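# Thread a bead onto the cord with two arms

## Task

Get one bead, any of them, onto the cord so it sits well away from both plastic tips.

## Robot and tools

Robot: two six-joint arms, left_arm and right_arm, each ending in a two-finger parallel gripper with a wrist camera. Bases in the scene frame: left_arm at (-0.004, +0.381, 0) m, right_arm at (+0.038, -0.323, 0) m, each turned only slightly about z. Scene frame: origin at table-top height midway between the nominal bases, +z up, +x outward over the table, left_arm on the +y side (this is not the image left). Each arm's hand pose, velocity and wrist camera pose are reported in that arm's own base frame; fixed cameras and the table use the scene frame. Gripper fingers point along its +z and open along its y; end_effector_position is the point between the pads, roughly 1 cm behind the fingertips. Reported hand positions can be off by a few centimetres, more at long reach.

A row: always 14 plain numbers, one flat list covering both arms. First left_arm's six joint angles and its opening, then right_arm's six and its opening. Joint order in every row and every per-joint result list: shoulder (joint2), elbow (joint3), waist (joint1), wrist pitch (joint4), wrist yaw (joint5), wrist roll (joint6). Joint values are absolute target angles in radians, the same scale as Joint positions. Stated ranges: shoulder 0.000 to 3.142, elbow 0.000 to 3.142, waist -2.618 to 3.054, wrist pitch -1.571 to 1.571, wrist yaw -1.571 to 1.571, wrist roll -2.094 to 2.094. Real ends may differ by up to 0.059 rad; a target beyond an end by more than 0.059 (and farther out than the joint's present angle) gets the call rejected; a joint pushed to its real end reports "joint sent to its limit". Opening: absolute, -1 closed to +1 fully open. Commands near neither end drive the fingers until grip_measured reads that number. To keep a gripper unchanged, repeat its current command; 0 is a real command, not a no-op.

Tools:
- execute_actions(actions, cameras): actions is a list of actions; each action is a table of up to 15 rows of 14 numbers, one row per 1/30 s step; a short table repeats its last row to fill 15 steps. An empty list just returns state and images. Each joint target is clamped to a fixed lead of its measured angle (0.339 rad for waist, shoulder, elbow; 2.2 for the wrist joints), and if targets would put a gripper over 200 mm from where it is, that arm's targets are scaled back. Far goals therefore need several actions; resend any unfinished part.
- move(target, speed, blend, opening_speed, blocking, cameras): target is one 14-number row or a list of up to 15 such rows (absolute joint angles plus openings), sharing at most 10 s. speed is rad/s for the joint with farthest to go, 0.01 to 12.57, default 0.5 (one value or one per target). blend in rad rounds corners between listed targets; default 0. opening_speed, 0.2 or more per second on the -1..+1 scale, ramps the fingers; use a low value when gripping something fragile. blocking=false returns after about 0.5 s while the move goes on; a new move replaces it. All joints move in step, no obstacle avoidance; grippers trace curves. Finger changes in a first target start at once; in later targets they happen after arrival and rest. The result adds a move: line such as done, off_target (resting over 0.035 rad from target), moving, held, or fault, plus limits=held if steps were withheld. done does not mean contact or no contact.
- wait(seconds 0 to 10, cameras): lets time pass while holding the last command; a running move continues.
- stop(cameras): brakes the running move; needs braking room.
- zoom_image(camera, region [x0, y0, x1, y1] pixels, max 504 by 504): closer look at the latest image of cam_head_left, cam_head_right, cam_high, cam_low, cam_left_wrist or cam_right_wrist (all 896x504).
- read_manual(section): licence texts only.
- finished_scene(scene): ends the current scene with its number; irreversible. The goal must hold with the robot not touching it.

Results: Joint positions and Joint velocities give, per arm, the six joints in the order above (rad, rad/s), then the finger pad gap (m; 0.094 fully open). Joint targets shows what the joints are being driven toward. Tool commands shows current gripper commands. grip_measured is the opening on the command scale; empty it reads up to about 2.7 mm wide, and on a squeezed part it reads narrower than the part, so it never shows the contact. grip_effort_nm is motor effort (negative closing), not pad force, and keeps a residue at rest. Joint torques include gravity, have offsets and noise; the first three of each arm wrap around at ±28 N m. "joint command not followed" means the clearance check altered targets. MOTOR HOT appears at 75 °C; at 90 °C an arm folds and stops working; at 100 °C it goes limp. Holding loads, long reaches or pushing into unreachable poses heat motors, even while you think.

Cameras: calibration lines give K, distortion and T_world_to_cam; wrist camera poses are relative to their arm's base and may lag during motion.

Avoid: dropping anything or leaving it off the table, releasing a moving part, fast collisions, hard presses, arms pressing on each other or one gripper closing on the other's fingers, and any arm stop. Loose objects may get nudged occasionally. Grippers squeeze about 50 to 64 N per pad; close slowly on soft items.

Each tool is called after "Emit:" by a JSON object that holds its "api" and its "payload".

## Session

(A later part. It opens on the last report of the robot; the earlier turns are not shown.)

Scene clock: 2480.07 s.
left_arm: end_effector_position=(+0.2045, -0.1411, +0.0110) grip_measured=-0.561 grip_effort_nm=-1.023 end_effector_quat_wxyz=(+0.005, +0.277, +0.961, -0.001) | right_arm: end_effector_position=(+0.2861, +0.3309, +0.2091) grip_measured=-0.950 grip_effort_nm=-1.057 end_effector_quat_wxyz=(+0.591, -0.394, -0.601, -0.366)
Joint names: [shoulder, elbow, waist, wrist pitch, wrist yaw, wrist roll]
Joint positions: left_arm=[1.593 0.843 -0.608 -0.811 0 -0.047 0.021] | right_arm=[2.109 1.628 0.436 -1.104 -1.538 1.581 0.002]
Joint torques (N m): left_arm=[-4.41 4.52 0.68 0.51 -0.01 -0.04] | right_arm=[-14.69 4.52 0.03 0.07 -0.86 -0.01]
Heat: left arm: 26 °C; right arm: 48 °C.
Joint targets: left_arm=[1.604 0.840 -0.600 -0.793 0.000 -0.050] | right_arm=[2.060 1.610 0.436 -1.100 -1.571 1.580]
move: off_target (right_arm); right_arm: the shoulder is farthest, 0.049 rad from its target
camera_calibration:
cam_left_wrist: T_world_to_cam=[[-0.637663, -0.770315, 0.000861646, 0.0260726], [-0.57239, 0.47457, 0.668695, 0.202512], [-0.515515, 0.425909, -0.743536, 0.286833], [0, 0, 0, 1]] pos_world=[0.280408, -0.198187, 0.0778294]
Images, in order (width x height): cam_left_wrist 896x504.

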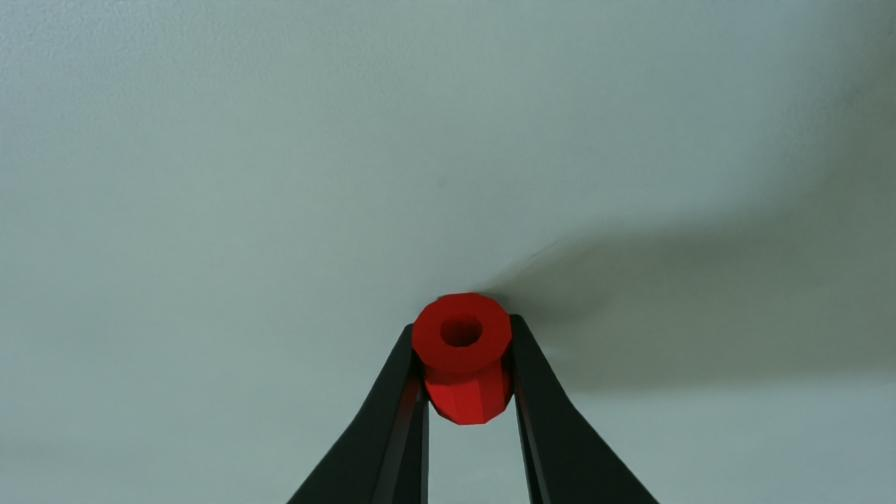

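Emit:
{"api": "move", "payload": {"target": [[1.50, 1.20, -0.60, -1.27, 0.0, -0.05, -1.0, 2.0994, 1.92, 0.72, -1.39, -0.8, 1.75, -1.0], [1.50, 1.20, -0.45, -1.27, 0.0, -0.05, -1.0, 2.20, 2.165, 1.1, -1.53, 0.0, 1.887, -1.0], [1.50, 1.20, -0.30, -1.27, 0.0, -0.05, -1.0, 2.22, 1.98, 1.336, -1.31, 0.0, 1.887, -1.0], [1.50, 1.20, -0.30, -1.27, 0.0, -0.05, -1.0, 2.325, 1.905, 1.341, -1.180, 0.0, 1.887, -1.0]], "speed": [0.4, 0.4, 0.3, 0.2], "cameras": ["cam_right_wrist", "cam_low", "cam_high"]}}

Scene clock: 2538.10 s.
left_arm: end_effector_position=(+0.2360, -0.0736, +0.1043) grip_measured=-0.561 grip_effort_nm=-1.033 end_effector_quat_wxyz=(-0.026, +0.129, +0.991, +0.005) | right_arm: end_effector_position=(+0.0982, +0.4348, +0.0287) grip_measured=-0.950 grip_effort_nm=-1.053 end_effector_quat_wxyz=(-0.010, +0.266, +0.964, -0.002)
Joint names: [shoulder, elbow, waist, wrist pitch, wrist yaw, wrist roll]
Joint positions: left_arm=[1.533 1.173 -0.307 -1.264 0 -0.047 0.021] | right_arm=[2.308 1.921 1.338 -1.188 -0.02 1.877 0.002]
Joint torques (N m): left_arm=[-8.12 7.3 0.53 0.21 -0.01 -0.04] | right_arm=[-11.12 4.74 0.18 0.08 0.18 0.12]
Heat: left arm: 26 °C; right arm: 47 °C.
Joint targets: left_arm=[1.500 1.200 -0.300 -1.270 0.000 -0.050] | right_arm=[2.325 1.905 1.341 -1.180 0.000 1.887]
move: done
camera_calibration:
cam_right_wrist: T_world_to_cam=[[-0.596889, -0.802238, 0.0117529, 0.409077], [-0.577242, 0.439567, 0.688166, -0.129018], [-0.557239, 0.403974, -0.725458, 0.0158152], [0, 0, 0, 1]] pos_world=[0.178511, 0.3785, 0.0954515]
Images, in order (width x height): cam_high 896x504, cam_low 896x504, cam_right_wrist 896x504.

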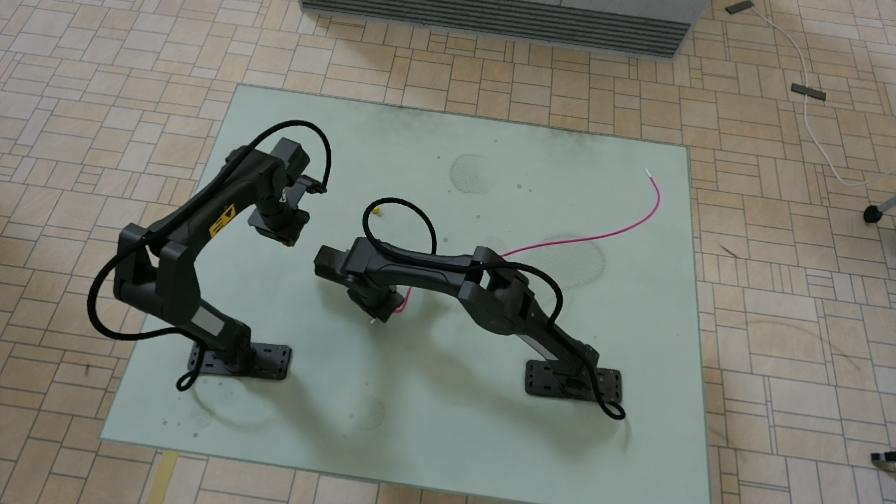

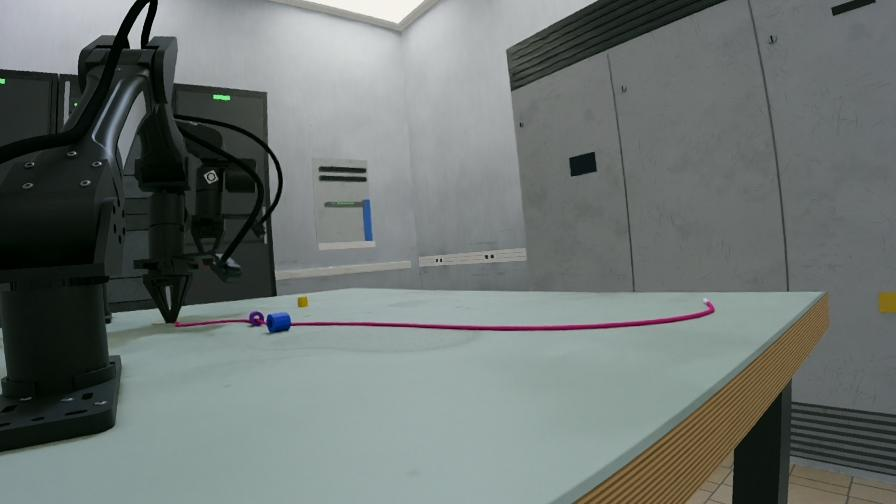

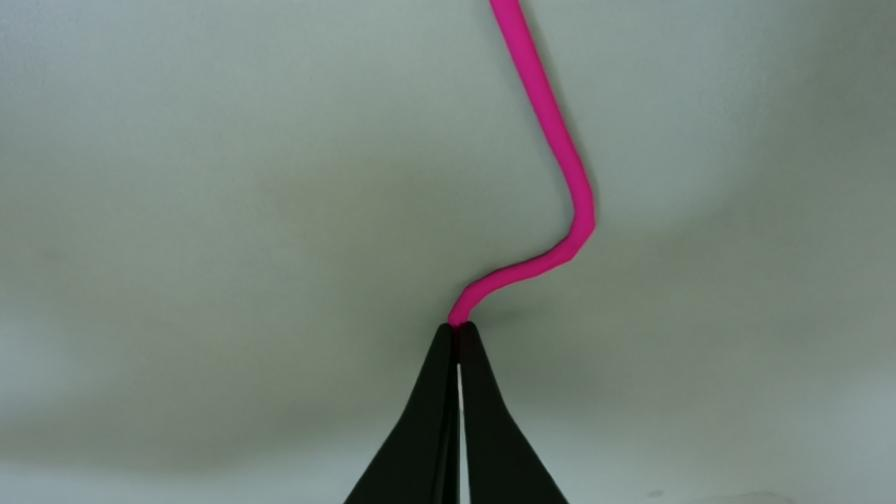

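Emit:
{"api": "move", "payload": {"target": [1.50, 1.20, -0.30, -1.27, 0.0, -0.05, -1.0, 2.325, 1.905, 1.341, -1.180, 0.0, 1.887, -0.5], "speed": 0.3, "opening_speed": 0.8, "cameras": []}}

Emit:
{"api": "move", "payload": {"target": [[1.50, 1.20, -0.30, -1.27, 0.0, -0.05, -1.0, 2.20, 1.95, 1.32, -1.32, 0.0, 1.80, -0.5], [1.50, 1.20, -0.30, -1.27, 0.0, -0.05, -1.0, 2.05, 1.74, 1.23, -1.26, 0.0, 1.3956, -0.5], [1.50, 1.20, -0.30, -1.27, 0.0, -0.05, -1.0, 2.168, 1.650, 1.25, -1.075, 0.0, 1.3956, -0.5]], "speed": [0.3, 0.4, 0.2], "cameras": ["cam_right_wrist"]}}

Scene clock: 2569.63 s.
left_arm: end_effector_position=(+0.2360, -0.0736, +0.1043) grip_measured=-0.561 grip_effort_nm=-1.028 end_effector_quat_wxyz=(-0.026, +0.129, +0.991, +0.005) | right_arm: end_effector_position=(+0.0983, +0.4351, +0.0287) grip_measured=-0.503 grip_effort_nm=0.134 end_effector_quat_wxyz=(-0.010, +0.266, +0.964, -0.002)
Joint names: [shoulder, elbow, waist, wrist pitch, wrist yaw, wrist roll]
Joint positions: left_arm=[1.533 1.173 -0.307 -1.264 0 -0.047 0.021] | right_arm=[2.308 1.921 1.338 -1.187 -0.02 1.877 0.023]
Joint torques (N m): left_arm=[-8.12 7.3 0.51 0.21 -0.01 -0.04] | right_arm=[-11.12 4.78 0.17 0.08 0.15 0.09]
Heat: left arm: 27 °C; right arm: 49 °C.
Joint targets: left_arm=[1.500 1.200 -0.300 -1.270 0.000 -0.050] | right_arm=[2.325 1.905 1.341 -1.180 0.000 1.887]
move: done
No camera images: "cameras" was empty.

Scene clock: 2572.80 s.
left_arm: end_effector_position=(+0.2360, -0.0736, +0.1043) grip_measured=-0.561 grip_effort_nm=-1.023 end_effector_quat_wxyz=(-0.026, +0.129, +0.991, +0.005) | right_arm: end_effector_position=(+0.1278, +0.3876, +0.0291) grip_measured=-0.503 grip_effort_nm=0.129 end_effector_quat_wxyz=(-0.010, +0.077, +0.997, +0.000)
Joint names: [shoulder, elbow, waist, wrist pitch, wrist yaw, wrist roll]
Joint positions: left_arm=[1.533 1.173 -0.307 -1.264 0 -0.047 0.021] | right_arm=[2.153 1.666 1.242 -1.089 -0.019 1.396 0.023]
Joint torques (N m): left_arm=[-8.12 7.31 0.51 0.21 -0.02 -0.04] | right_arm=[-9.96 4.71 0.76 0.14 0.16 -0.01]
Heat: left arm: 27 °C; right arm: 50 °C.
Joint targets: left_arm=[1.500 1.200 -0.300 -1.270 0.000 -0.050] | right_arm=[2.168 1.650 1.250 -1.075 0.000 1.395]
move: done
camera_calibration:
cam_right_wrist: T_world_to_cam=[[-0.25277, -0.967516, 0.00440195, 0.409069], [-0.699242, 0.185822, 0.690312, 0.0223931], [-0.668706, 0.171412, -0.723499, 0.155909], [0, 0, 0, 1]] pos_world=[0.223316, 0.364895, 0.0955413]
Images, in order (width x height): cam_right_wrist 896x504.

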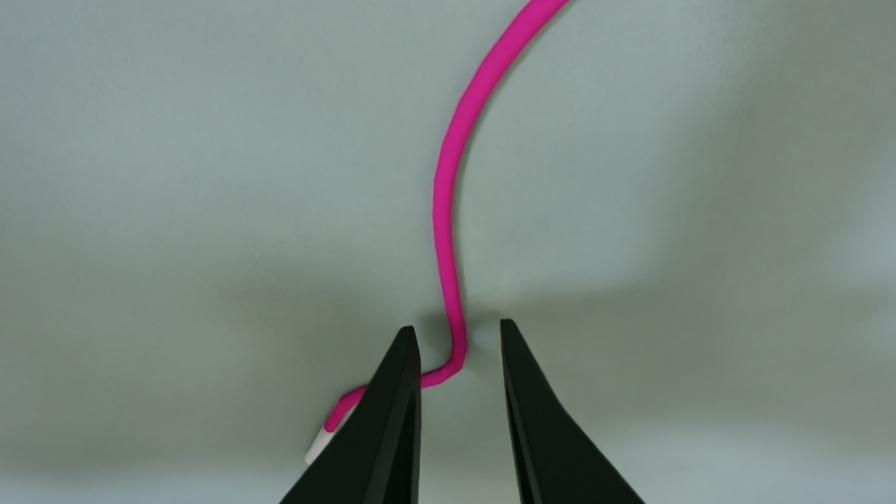

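Emit:
{"api": "move", "payload": {"target": [1.50, 1.20, -0.30, -1.27, 0.0, -0.05, -1.0, 2.168, 1.642, 1.25, -1.067, 0.0, 1.3956, -1.0], "speed": 0.1, "opening_speed": 0.5, "cameras": ["cam_right_wrist"]}}

Scene clock: 2584.43 s.
left_arm: end_effector_position=(+0.2360, -0.0736, +0.1043) grip_measured=-0.561 grip_effort_nm=-1.023 end_effector_quat_wxyz=(-0.026, +0.129, +0.991, +0.005) | right_arm: end_effector_position=(+0.1285, +0.3896, +0.0291) grip_measured=-0.986 grip_effort_nm=-0.759 end_effector_quat_wxyz=(-0.009, +0.077, +0.997, +0.004)
Joint names: [shoulder, elbow, waist, wrist pitch, wrist yaw, wrist roll]
Joint positions: left_arm=[1.533 1.173 -0.307 -1.264 0 -0.047 0.021] | right_arm=[2.153 1.666 1.242 -1.081 -0.019 1.396 0.001]
Joint torques (N m): left_arm=[-8.1 7.31 0.53 0.21 -0.01 -0.04] | right_arm=[-9.96 4.08 0.76 0.15 0.15 0]
Heat: left arm: 27 °C; right arm: 46 °C.
Joint targets: left_arm=[1.500 1.200 -0.300 -1.270 0.000 -0.050] | right_arm=[2.168 1.642 1.250 -1.067 0.000 1.396]
move: done
camera_calibration:
cam_right_wrist: T_world_to_cam=[[-0.252772, -0.967518, -0.00394517, 0.411445], [-0.701104, 0.180357, 0.689873, 0.0249302], [-0.666752, 0.177147, -0.72392, 0.153621], [0, 0, 0, 1]] pos_world=[0.223908, 0.366371, 0.0956339]
Images, in order (width x height): cam_right_wrist 896x504.

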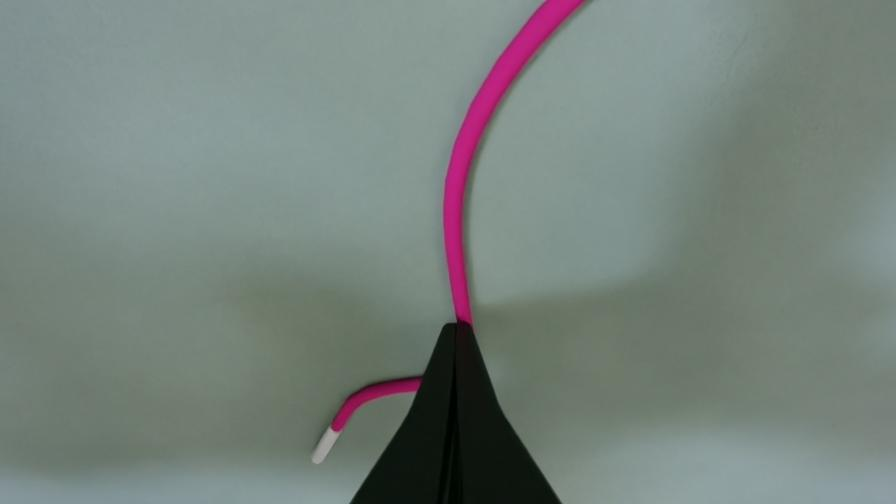

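Emit:
{"api": "move", "payload": {"target": [1.50, 1.20, -0.30, -1.27, 0.0, -0.05, -1.0, 2.168, 1.642, 1.25, -1.067, 0.0, 1.3956, -0.6], "speed": 0.1, "opening_speed": 0.8, "cameras": []}}

Emit:
{"api": "move", "payload": {"target": [[1.50, 1.20, -0.30, -1.27, 0.0, -0.05, -1.0, 2.168, 1.74, 1.25, -1.16, 0.0, 1.3956, -0.6], [1.50, 1.20, -0.30, -1.27, 0.0, -0.05, -1.0, 2.168, 1.632, 1.25, -1.055, 0.0, 1.3956, -0.6]], "speed": 0.15, "cameras": ["cam_right_wrist"]}}

Scene clock: 2593.20 s.
left_arm: end_effector_position=(+0.2360, -0.0736, +0.1043) grip_measured=-0.561 grip_effort_nm=-1.033 end_effector_quat_wxyz=(-0.026, +0.129, +0.991, +0.005) | right_arm: end_effector_position=(+0.1285, +0.3896, +0.0291) grip_measured=-0.603 grip_effort_nm=0.134 end_effector_quat_wxyz=(-0.009, +0.077, +0.997, +0.004)
Joint names: [shoulder, elbow, waist, wrist pitch, wrist yaw, wrist roll]
Joint positions: left_arm=[1.533 1.173 -0.307 -1.264 0 -0.047 0.021] | right_arm=[2.153 1.666 1.242 -1.081 -0.019 1.396 0.019]
Joint torques (N m): left_arm=[-8.13 7.31 0.53 0.21 -0.01 -0.04] | right_arm=[-9.91 4.1 0.81 0.15 0.17 0.02]
Heat: left arm: 27 °C; right arm: 45 °C.
Joint targets: left_arm=[1.500 1.200 -0.300 -1.270 0.000 -0.050] | right_arm=[2.168 1.642 1.250 -1.067 0.000 1.396]
move: done
No camera images: "cameras" was empty.

Scene clock: 2595.17 s.
left_arm: end_effector_position=(+0.2360, -0.0736, +0.1043) grip_measured=-0.561 grip_effort_nm=-1.023 end_effector_quat_wxyz=(-0.026, +0.129, +0.991, +0.005) | right_arm: end_effector_position=(+0.1277, +0.3874, +0.0250) grip_measured=-0.603 grip_effort_nm=0.134 end_effector_quat_wxyz=(-0.009, +0.077, +0.997, +0.001)
Joint names: [shoulder, elbow, waist, wrist pitch, wrist yaw, wrist roll]
Joint positions: left_arm=[1.533 1.173 -0.307 -1.264 0 -0.047 0.021] | right_arm=[2.153 1.649 1.242 -1.07 -0.019 1.396 0.019]
Joint torques (N m): left_arm=[-8.12 7.3 0.53 0.21 -0.01 -0.04] | right_arm=[-9.94 4.49 0.75 0.13 0.15 0]
Heat: left arm: 27 °C; right arm: 45 °C.
Joint targets: left_arm=[1.500 1.200 -0.300 -1.270 0.000 -0.050] | right_arm=[2.168 1.632 1.250 -1.055 0.000 1.396]
move: done
camera_calibration:
cam_right_wrist: T_world_to_cam=[[-0.252738, -0.967534, 0.00105465, 0.40897], [-0.699968, 0.183597, 0.690172, 0.0261464], [-0.667959, 0.173694, -0.723645, 0.152029], [0, 0, 0, 1]] pos_world=[0.223213, 0.364485, 0.0915383]
Images, in order (width x height): cam_right_wrist 896x504.

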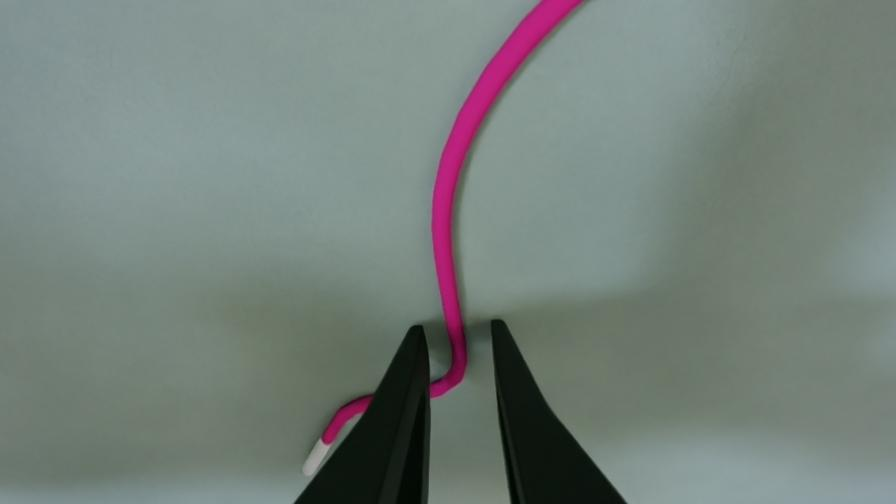

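Emit:
{"api": "move", "payload": {"target": [1.50, 1.20, -0.30, -1.27, 0.0, -0.05, -1.0, 2.168, 1.632, 1.25, -1.055, 0.0, 1.3956, -1.0], "speed": 0.1, "opening_speed": 0.5, "cameras": ["cam_right_wrist"]}}

Scene clock: 2600.83 s.
left_arm: end_effector_position=(+0.2360, -0.0736, +0.1043) grip_measured=-0.561 grip_effort_nm=-1.028 end_effector_quat_wxyz=(-0.026, +0.129, +0.991, +0.005) | right_arm: end_effector_position=(+0.1278, +0.3876, +0.0250) grip_measured=-0.967 grip_effort_nm=-0.999 end_effector_quat_wxyz=(-0.009, +0.077, +0.997, +0.002)
Joint names: [shoulder, elbow, waist, wrist pitch, wrist yaw, wrist roll]
Joint positions: left_arm=[1.533 1.173 -0.307 -1.264 0 -0.047 0.021] | right_arm=[2.153 1.649 1.242 -1.069 -0.019 1.396 0.002]
Joint velocities: left_arm=[within noise] | right_arm=[-0.007 0.002 -0.017 0.066 -0.154 -0.007 -0.001]
Joint torques (N m): left_arm=[-8.12 7.3 0.53 0.21 -0.01 -0.04] | right_arm=[-9.89 4.56 0.75 0.13 0.17 -0.01]
Heat: left arm: 27 °C; right arm: 45 °C.
Joint targets: left_arm=[1.500 1.200 -0.300 -1.270 0.000 -0.050] | right_arm=[2.168 1.632 1.250 -1.055 0.000 1.396]
move: done
camera_calibration:
cam_right_wrist: T_world_to_cam=[[-0.252775, -0.967525, 0.000228447, 0.409266], [-0.70017, 0.183089, 0.690101, 0.0264169], [-0.667732, 0.17428, -0.723713, 0.151803], [0, 0, 0, 1]] pos_world=[0.223312, 0.364683, 0.0915376]
Images, in order (width x height): cam_right_wrist 896x504.

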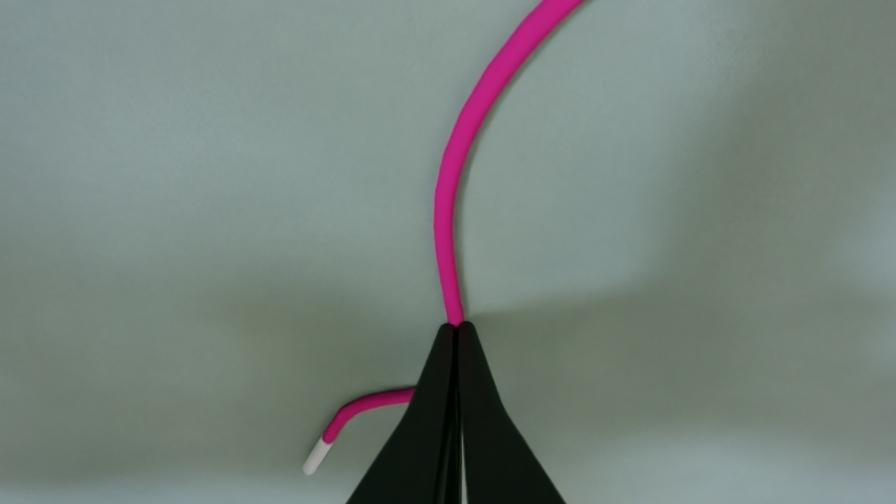

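Emit:
{"api": "move", "payload": {"target": [1.50, 1.20, -0.30, -1.27, 0.0, -0.05, -1.0, 2.14, 1.99, 1.25, -1.43, 0.0, 1.60, -1.0], "speed": 0.25, "cameras": ["cam_right_wrist", "cam_low"]}}

Emit:
{"api": "zoom_image", "payload": {"camera": "cam_low", "region": [120, 200, 280, 340]}}

Scene clock: 2608.83 s.
left_arm: end_effector_position=(+0.2360, -0.0736, +0.1043) grip_measured=-0.561 grip_effort_nm=-1.033 end_effector_quat_wxyz=(-0.026, +0.129, +0.991, +0.005) | right_arm: end_effector_position=(+0.1282, +0.3889, +0.1013) grip_measured=-0.971 grip_effort_nm=-1.057 end_effector_quat_wxyz=(-0.012, +0.173, +0.985, -0.013)
Joint names: [shoulder, elbow, waist, wrist pitch, wrist yaw, wrist roll]
Joint positions: left_arm=[1.533 1.173 -0.307 -1.264 0 -0.047 0.021] | right_arm=[2.153 1.954 1.242 -1.402 -0.019 1.59 0.001]
Joint torques (N m): left_arm=[-8.12 7.28 0.51 0.21 -0.02 -0.04] | right_arm=[-12.21 8.73 0.66 -0.31 0.18 0.11]
Heat: left arm: 27 °C; right arm: 44 °C.
Joint targets: left_arm=[1.500 1.200 -0.300 -1.270 0.000 -0.050] | right_arm=[2.140 1.990 1.250 -1.430 0.000 1.600]
move: off_target (right_arm); right_arm: the elbow is farthest, 0.036 rad from its target
camera_calibration:
cam_right_wrist: T_world_to_cam=[[-0.433829, -0.900416, 0.0323098, 0.404413], [-0.644676, 0.335264, 0.687016, -0.0921591], [-0.629432, 0.277218, -0.725924, 0.162308], [0, 0, 0, 1]] pos_world=[0.218195, 0.350043, 0.168071]
Images, in order (width x height): cam_low 896x504, cam_right_wrist 896x504.

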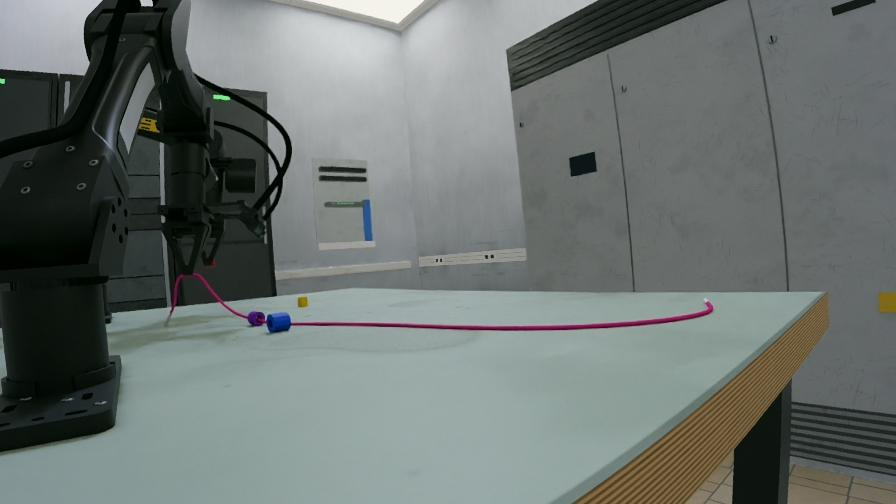

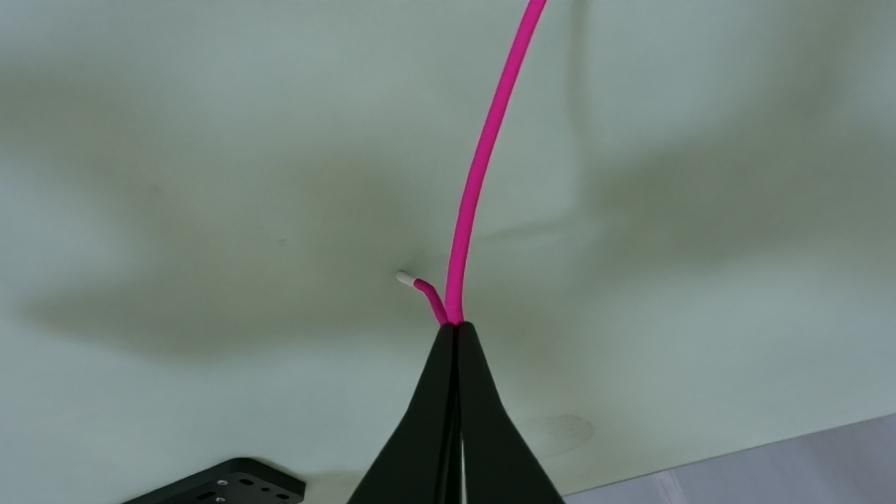

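Scaled by 3.150 from the camera's 896x504 image, which has a finer 1280x720 frame.

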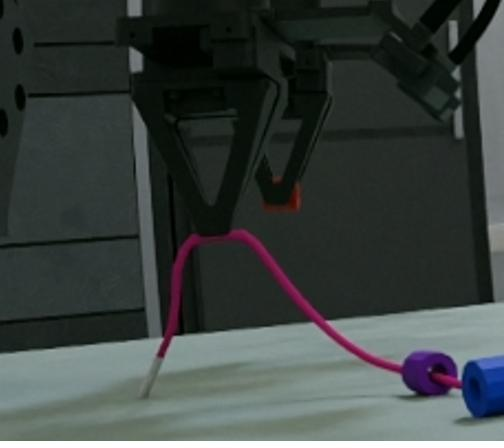

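Emit:
{"api": "move", "payload": {"target": [1.50, 1.20, -0.30, -1.27, 0.0, -0.05, -1.0, 1.605, 1.77, 0.805, -1.472, 0.0, 1.89, -1.0], "speed": 0.3, "cameras": ["cam_right_wrist", "cam_low"]}}

Emit:
{"api": "zoom_image", "payload": {"camera": "cam_low", "region": [200, 140, 400, 340]}}

Scene clock: 2657.73 s.
left_arm: end_effector_position=(+0.2360, -0.0736, +0.1043) grip_measured=-0.561 grip_effort_nm=-1.023 end_effector_quat_wxyz=(-0.026, +0.129, +0.991, +0.005) | right_arm: end_effector_position=(+0.2301, +0.2471, +0.2429) grip_measured=-0.986 grip_effort_nm=-0.755 end_effector_quat_wxyz=(+0.024, +0.505, +0.851, +0.141)
Joint names: [shoulder, elbow, waist, wrist pitch, wrist yaw, wrist roll]
Joint positions: left_arm=[1.533 1.173 -0.307 -1.264 0 -0.047 0.021] | right_arm=[1.629 1.792 0.809 -1.446 -0.016 1.882 0.001]
Joint torques (N m): left_arm=[-8.12 7.3 0.5 0.21 -0.01 -0.04] | right_arm=[-8.62 4.48 -0.36 0.32 0.13 0.07]
Heat: left arm: 27 °C; right arm: 45 °C.
Joint targets: left_arm=[1.500 1.200 -0.300 -1.270 0.000 -0.050] | right_arm=[1.605 1.770 0.805 -1.472 0.000 1.890]
move: done
camera_calibration:
cam_right_wrist: T_world_to_cam=[[-0.897306, -0.361258, -0.253642, 0.359284], [-0.41996, 0.521747, 0.742573, -0.187464], [-0.135923, 0.772835, -0.61988, 0.106822], [0, 0, 0, 1]] pos_world=[0.25818, 0.145047, 0.296552]
Images, in order (width x height): cam_low 896x504, cam_right_wrist 896x504.

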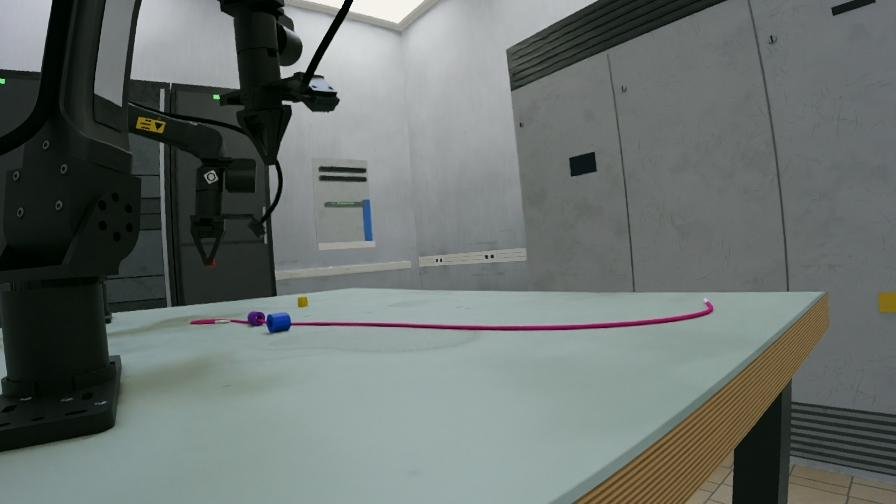

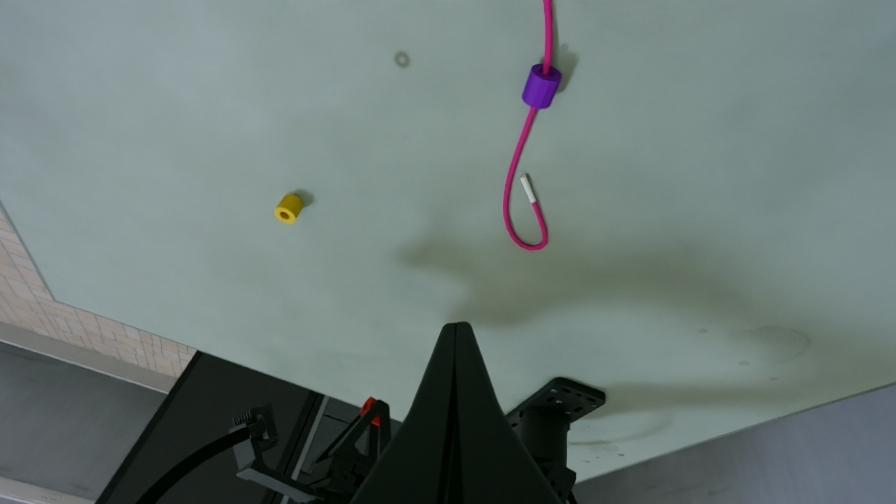

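Scaled by 2.520 from the camera's 896x504 image, which has a finer 1280x720 frame.

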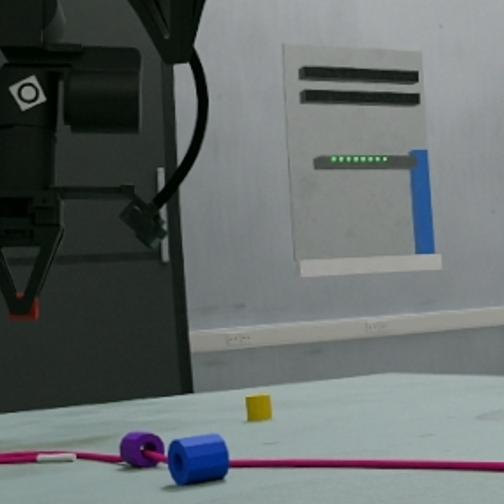

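Emit:
{"api": "move", "payload": {"target": [[1.50, 1.20, -0.30, -1.27, 0.0, -0.05, -1.0, 2.15, 2.10, 1.15, -1.50, 0.0, 2.08, -0.5], [1.50, 1.20, -0.30, -1.27, 0.0, -0.05, -1.0, 2.25, 2.05, 1.205, -1.37, 0.0, 2.08, -0.5]], "speed": 0.5, "cameras": ["cam_right_wrist"]}}

Scene clock: 2705.60 s.
left_arm: end_effector_position=(+0.2360, -0.0736, +0.1043) grip_measured=-0.561 grip_effort_nm=-1.033 end_effector_quat_wxyz=(-0.026, +0.129, +0.991, +0.005) | right_arm: end_effector_position=(+0.1543, +0.4098, +0.0901) grip_measured=-0.503 grip_effort_nm=0.134 end_effector_quat_wxyz=(-0.007, +0.420, +0.908, +0.003)
Joint names: [shoulder, elbow, waist, wrist pitch, wrist yaw, wrist roll]
Joint positions: left_arm=[1.533 1.173 -0.307 -1.264 0 -0.047 0.021] | right_arm=[2.243 2.055 1.203 -1.375 -0.014 2.069 0.023]
Joint torques (N m): left_arm=[-8.1 7.3 0.53 0.21 -0.01 -0.04] | right_arm=[-11.45 5.64 0.14 0.09 0.11 0.13]
Heat: left arm: 27 °C; right arm: 45 °C.
Joint targets: left_arm=[1.500 1.200 -0.300 -1.270 0.000 -0.050] | right_arm=[2.250 2.050 1.205 -1.370 0.000 2.080]
move: done
camera_calibration:
cam_right_wrist: T_world_to_cam=[[-0.823363, -0.567511, 0.00190509, 0.361283], [-0.41075, 0.598238, 0.688038, -0.218605], [-0.391609, 0.565723, -0.725672, 0.00981457], [0, 0, 0, 1]] pos_world=[0.211519, 0.330258, 0.156842]
Images, in order (width x height): cam_right_wrist 896x504.

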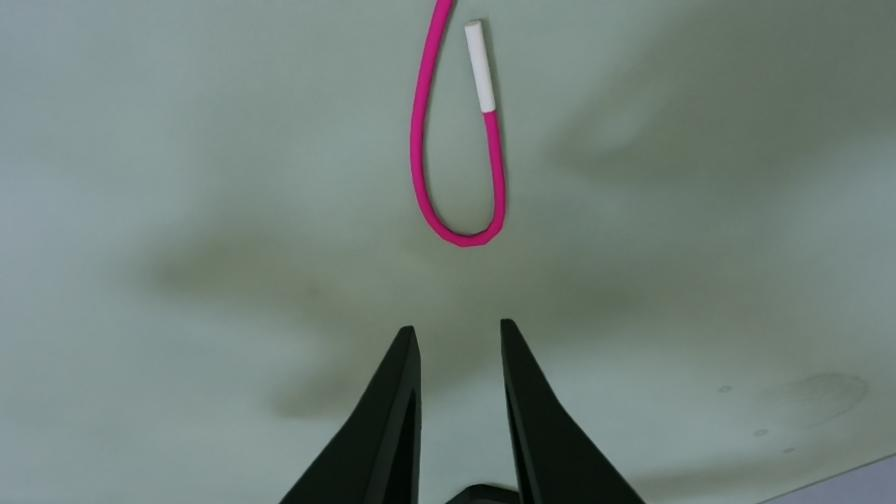

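Emit:
{"api": "move", "payload": {"target": [1.50, 1.20, -0.30, -1.27, 0.0, -0.05, -1.0, 2.349, 1.930, 1.205, -1.172, 0.0, 2.08, -0.5], "speed": 0.2, "cameras": ["cam_right_wrist"]}}

Scene clock: 2740.43 s.
left_arm: end_effector_position=(+0.2360, -0.0736, +0.1043) grip_measured=-0.561 grip_effort_nm=-1.033 end_effector_quat_wxyz=(-0.026, +0.129, +0.991, +0.005) | right_arm: end_effector_position=(+0.1600, +0.4247, +0.0259) grip_measured=-0.503 grip_effort_nm=0.134 end_effector_quat_wxyz=(-0.007, +0.420, +0.907, +0.005)
Joint names: [shoulder, elbow, waist, wrist pitch, wrist yaw, wrist roll]
Joint positions: left_arm=[1.533 1.173 -0.307 -1.264 0 -0.047 0.021] | right_arm=[2.33 1.947 1.203 -1.177 -0.014 2.07 0.023]
Joint torques (N m): left_arm=[-8.1 7.31 0.53 0.21 -0.02 -0.04] | right_arm=[-11.08 4.72 0.17 0.08 0.11 0.1]
Heat: left arm: 27 °C; right arm: 44 °C.
Joint targets: left_arm=[1.500 1.200 -0.300 -1.270 0.000 -0.050] | right_arm=[2.349 1.930 1.205 -1.172 0.000 2.080]
move: done
camera_calibration:
cam_right_wrist: T_world_to_cam=[[-0.823789, -0.566897, -0.000603665, 0.374463], [-0.411061, 0.596602, 0.689271, -0.180334], [-0.390386, 0.568062, -0.724503, -0.0441502], [0, 0, 0, 1]] pos_world=[0.217115, 0.344949, 0.0925381]
Images, in order (width x height): cam_right_wrist 896x504.

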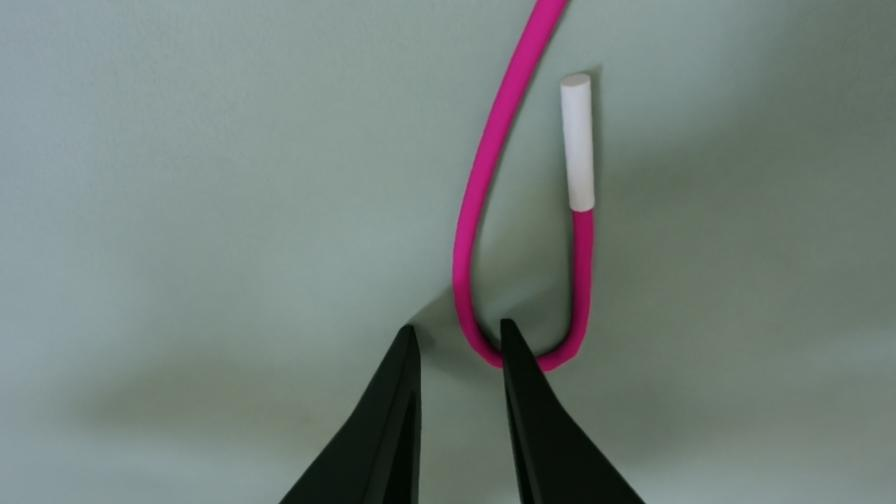

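Emit:
{"api": "move", "payload": {"target": [[1.50, 1.20, -0.30, -1.27, 0.0, -0.05, -1.0, 2.349, 2.00, 1.205, -1.24, 0.0, 2.08, -0.5], [1.50, 1.20, -0.30, -1.27, 0.0, -0.05, -1.0, 2.349, 1.919, 1.205, -1.161, 0.0, 2.08, -0.5]], "speed": 0.1, "cameras": []}}

Emit:
{"api": "move", "payload": {"target": [1.50, 1.20, -0.30, -1.27, 0.0, -0.05, -1.0, 2.349, 1.925, 1.205, -1.161, 0.0, 2.08, -1.0], "speed": 0.1, "opening_speed": 0.5, "cameras": ["cam_right_wrist"]}}

Scene clock: 2756.60 s.
left_arm: end_effector_position=(+0.2360, -0.0736, +0.1043) grip_measured=-0.561 grip_effort_nm=-1.023 end_effector_quat_wxyz=(-0.026, +0.129, +0.991, +0.005) | right_arm: end_effector_position=(+0.1602, +0.4250, +0.0254) grip_measured=-0.503 grip_effort_nm=0.129 end_effector_quat_wxyz=(-0.007, +0.420, +0.907, +0.006)
Joint names: [shoulder, elbow, waist, wrist pitch, wrist yaw, wrist roll]
Joint positions: left_arm=[1.533 1.173 -0.307 -1.264 0 -0.047 0.021] | right_arm=[2.33 1.945 1.203 -1.174 -0.014 2.07 0.023]
Joint torques (N m): left_arm=[-8.12 7.3 0.53 0.21 -0.01 -0.05] | right_arm=[-11.12 4.1 0.23 0.16 0.12 0.11]
Heat: left arm: 27 °C; right arm: 46 °C.
Joint targets: left_arm=[1.500 1.200 -0.300 -1.270 0.000 -0.050] | right_arm=[2.349 1.919 1.205 -1.161 0.000 2.080]
move: done
No camera images: "cameras" was empty.

Scene clock: 2757.80 s.
left_arm: end_effector_position=(+0.2360, -0.0736, +0.1043) grip_measured=-0.561 grip_effort_nm=-1.028 end_effector_quat_wxyz=(-0.026, +0.129, +0.991, +0.005) | right_arm: end_effector_position=(+0.1617, +0.4287, +0.0255) grip_measured=-0.948 grip_effort_nm=-0.994 end_effector_quat_wxyz=(-0.008, +0.420, +0.907, +0.014)
Joint names: [shoulder, elbow, waist, wrist pitch, wrist yaw, wrist roll]
Joint positions: left_arm=[1.533 1.173 -0.307 -1.264 0 -0.047 0.021] | right_arm=[2.33 1.945 1.203 -1.158 -0.014 2.071 0.002]
Joint torques (N m): left_arm=[-8.12 7.3 0.53 0.21 -0.01 -0.04] | right_arm=[-11.14 4.51 0.21 0.03 0.11 0.11]
Heat: left arm: 27 °C; right arm: 47 °C.
Joint targets: left_arm=[1.500 1.200 -0.300 -1.270 0.000 -0.050] | right_arm=[2.349 1.925 1.205 -1.161 0.000 2.080]
move: done
camera_calibration:
cam_right_wrist: T_world_to_cam=[[-0.824176, -0.566122, -0.0155004, 0.378223], [-0.415452, 0.585772, 0.695896, -0.176517], [-0.384882, 0.57998, -0.717976, -0.052212], [0, 0, 0, 1]] pos_world=[0.218292, 0.347801, 0.091213]
Images, in order (width x height): cam_right_wrist 896x504.

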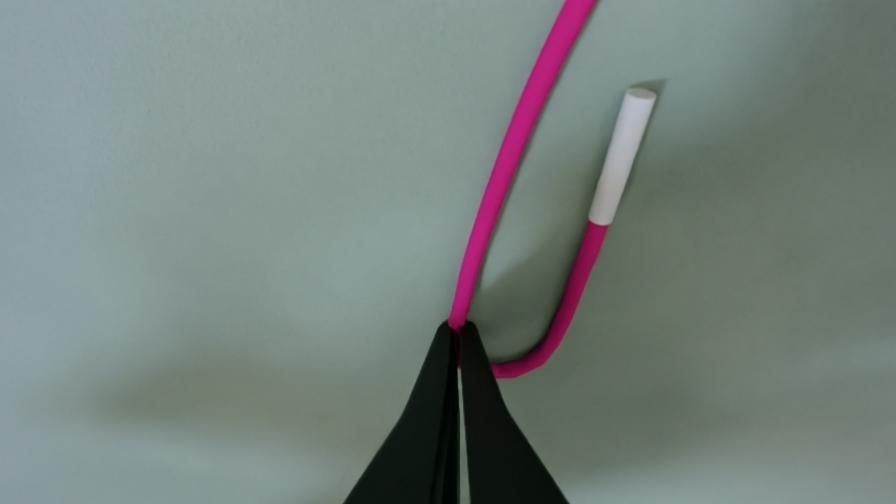

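Emit:
{"api": "move", "payload": {"target": [[1.50, 1.20, -0.30, -1.27, 0.0, -0.05, -1.0, 2.15, 2.10, 1.15, -1.50, 0.0, 2.05, -1.0], [1.50, 1.20, -0.30, -1.27, 0.0, -0.05, -1.0, 1.605, 1.77, 0.805, -1.472, 0.0, 1.89, -1.0]], "speed": 0.3, "cameras": ["cam_right_wrist", "cam_low"]}}

Emit:
{"api": "zoom_image", "payload": {"camera": "cam_low", "region": [200, 140, 400, 340]}}

Scene clock: 2780.10 s.
left_arm: end_effector_position=(+0.2360, -0.0736, +0.1043) grip_measured=-0.561 grip_effort_nm=-1.028 end_effector_quat_wxyz=(-0.026, +0.129, +0.991, +0.005) | right_arm: end_effector_position=(+0.2276, +0.2445, +0.2414) grip_measured=-0.952 grip_effort_nm=-1.053 end_effector_quat_wxyz=(+0.023, +0.510, +0.850, +0.133)
Joint names: [shoulder, elbow, waist, wrist pitch, wrist yaw, wrist roll]
Joint positions: left_arm=[1.533 1.173 -0.307 -1.264 0 -0.047 0.021] | right_arm=[1.63 1.792 0.811 -1.462 -0.014 1.893 0.002]
Joint torques (N m): left_arm=[-8.1 7.31 0.51 0.21 -0.02 -0.04] | right_arm=[-8.65 4.4 -0.53 0.43 0.11 -0.04]
Heat: left arm: 27 °C; right arm: 48 °C.
Joint targets: left_arm=[1.500 1.200 -0.300 -1.270 0.000 -0.050] | right_arm=[1.605 1.770 0.805 -1.472 0.000 1.890]
move: done
camera_calibration:
cam_right_wrist: T_world_to_cam=[[-0.904031, -0.354982, -0.238149, 0.351981], [-0.405351, 0.53502, 0.741245, -0.192292], [-0.135714, 0.766643, -0.627567, 0.110792], [0, 0, 0, 1]] pos_world=[0.255292, 0.142889, 0.295889]
Images, in order (width x height): cam_low 896x504, cam_right_wrist 896x504.

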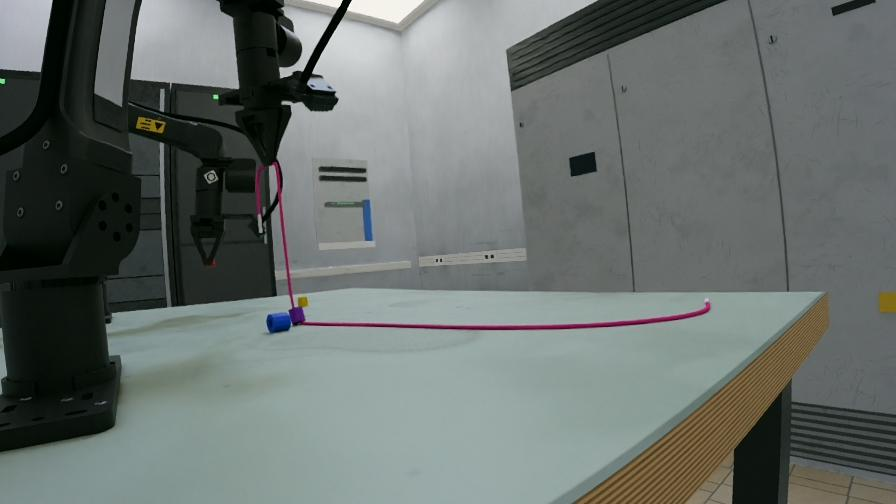

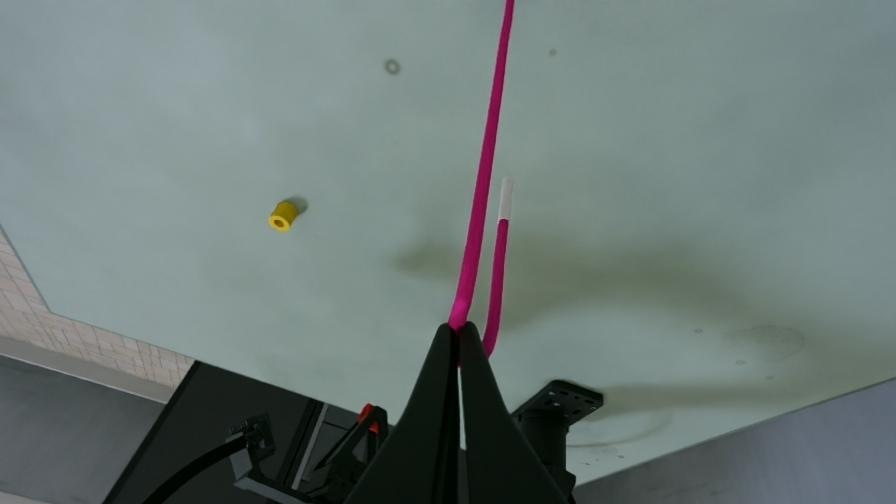

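Scaled by 2.520 from the camera's 896x504 image, which has a finer 1280x720 frame.

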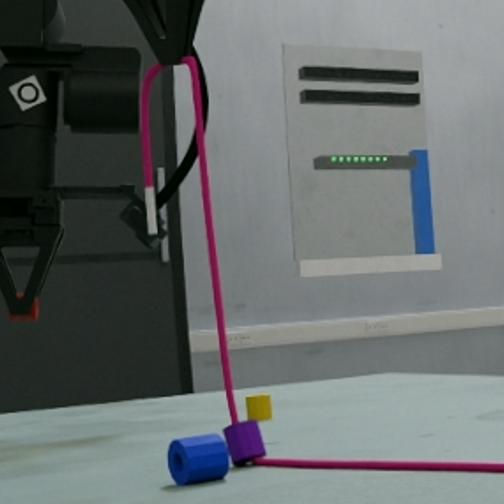

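Emit:
{"api": "move", "payload": {"target": [[1.2145, 0.598, -0.65, 0.3165, 0.0, 0.0, -1.0, 1.605, 1.77, 0.805, -1.472, 0.0, 1.89, -1.0], [1.99, 0.49, -1.05, 1.40, 0.0, 0.0, -1.0, 1.605, 1.77, 0.805, -1.472, 0.0, 1.89, -1.0]], "speed": 0.4, "cameras": ["cam_left_wrist", "cam_right_wrist", "cam_low", "cam_high"]}}

Emit:
{"api": "zoom_image", "payload": {"camera": "cam_low", "region": [200, 140, 400, 340]}}

Scene clock: 2830.13 s.
left_arm: end_effector_position=(+0.2281, -0.3897, +0.0881) grip_measured=-0.561 grip_effort_nm=-1.028 end_effector_quat_wxyz=(+0.569, +0.375, +0.654, -0.328) | right_arm: end_effector_position=(+0.2276, +0.2445, +0.2414) grip_measured=-0.952 grip_effort_nm=-1.053 end_effector_quat_wxyz=(+0.023, +0.509, +0.850, +0.133)
Joint names: [shoulder, elbow, waist, wrist pitch, wrist yaw, wrist roll]
Joint positions: left_arm=[1.975 0.493 -1.043 1.343 0 -0.002 0.021] | right_arm=[1.63 1.792 0.811 -1.462 -0.014 1.892 0.002]
Joint torques (N m): left_arm=[-6.11 3.08 -0.54 2.07 -0.02 0.01] | right_arm=[-8.64 4.46 -0.51 0.45 0.1 0]
Heat: left arm: 27 °C; right arm: 42 °C.
Joint targets: left_arm=[1.990 0.490 -1.050 1.400 0.000 0.000] | right_arm=[1.605 1.770 0.805 -1.472 0.000 1.890]
move: off_target (left_arm); left_arm: the wrist pitch is farthest, 0.057 rad from its target
camera_calibration:
cam_left_wrist: T_world_to_cam=[[-0.867139, -0.481922, -0.125784, 0.0254864], [-0.30561, 0.714239, -0.629655, 0.429395], [0.393284, -0.507558, -0.766624, -0.106814], [0, 0, 0, 1]] pos_world=[0.195336, -0.348622, 0.19169]
cam_right_wrist: T_world_to_cam=[[-0.903608, -0.356009, -0.238224, 0.352157], [-0.406056, 0.534762, 0.741045, -0.192048], [-0.136425, 0.766347, -0.627775, 0.111154], [0, 0, 0, 1]] pos_world=[0.255394, 0.142889, 0.295989]
Images, in order (width x height): cam_high 896x504, cam_low 896x504, cam_left_wrist 896x504, cam_right_wrist 896x504.

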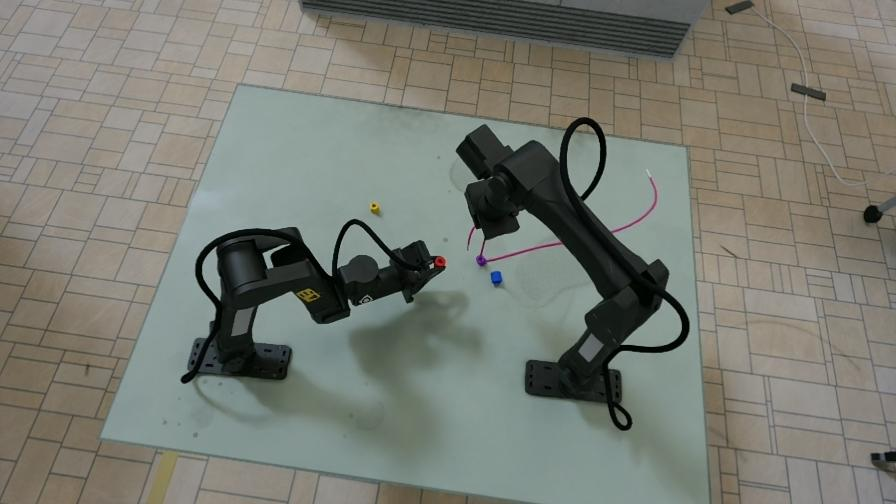

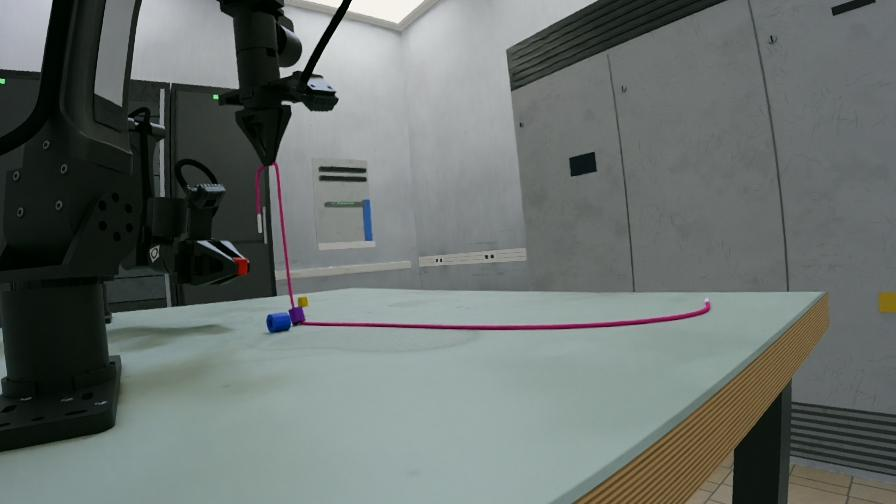

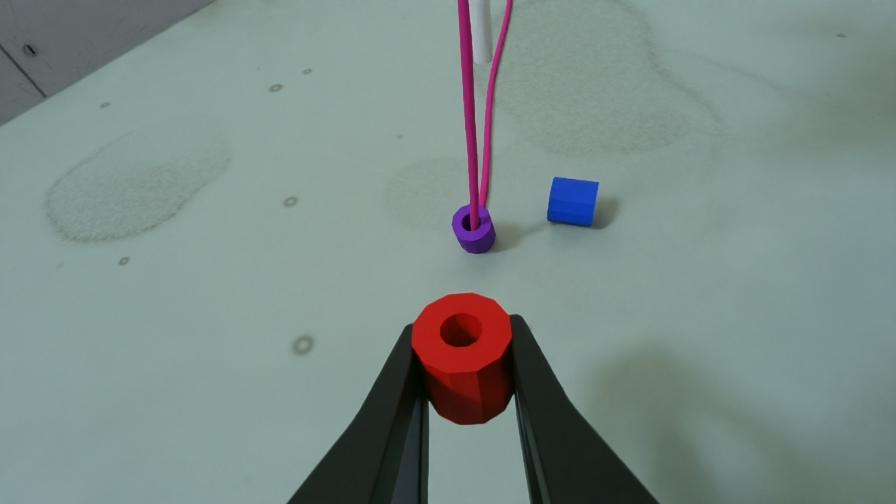

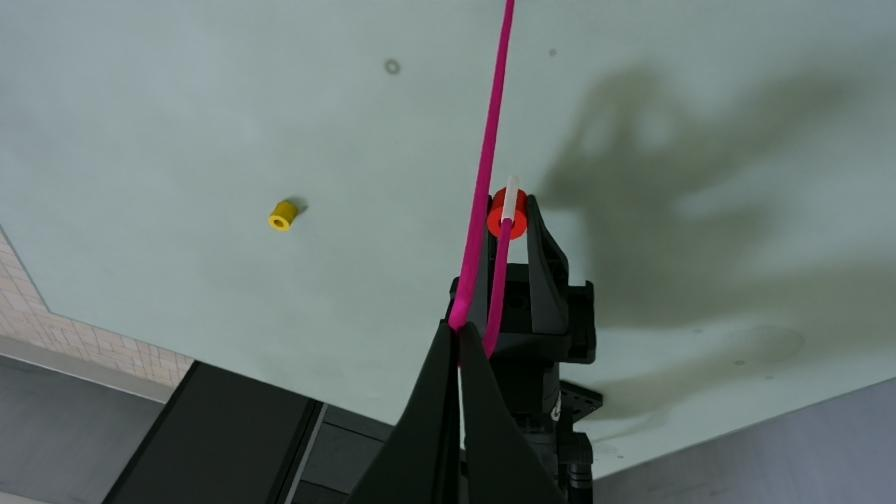

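Scaled by 2.520 from the camera's 896x504 image, which has a finer 1280x720 frame.

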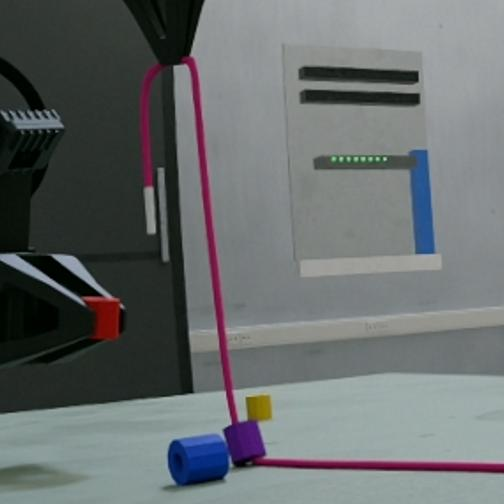

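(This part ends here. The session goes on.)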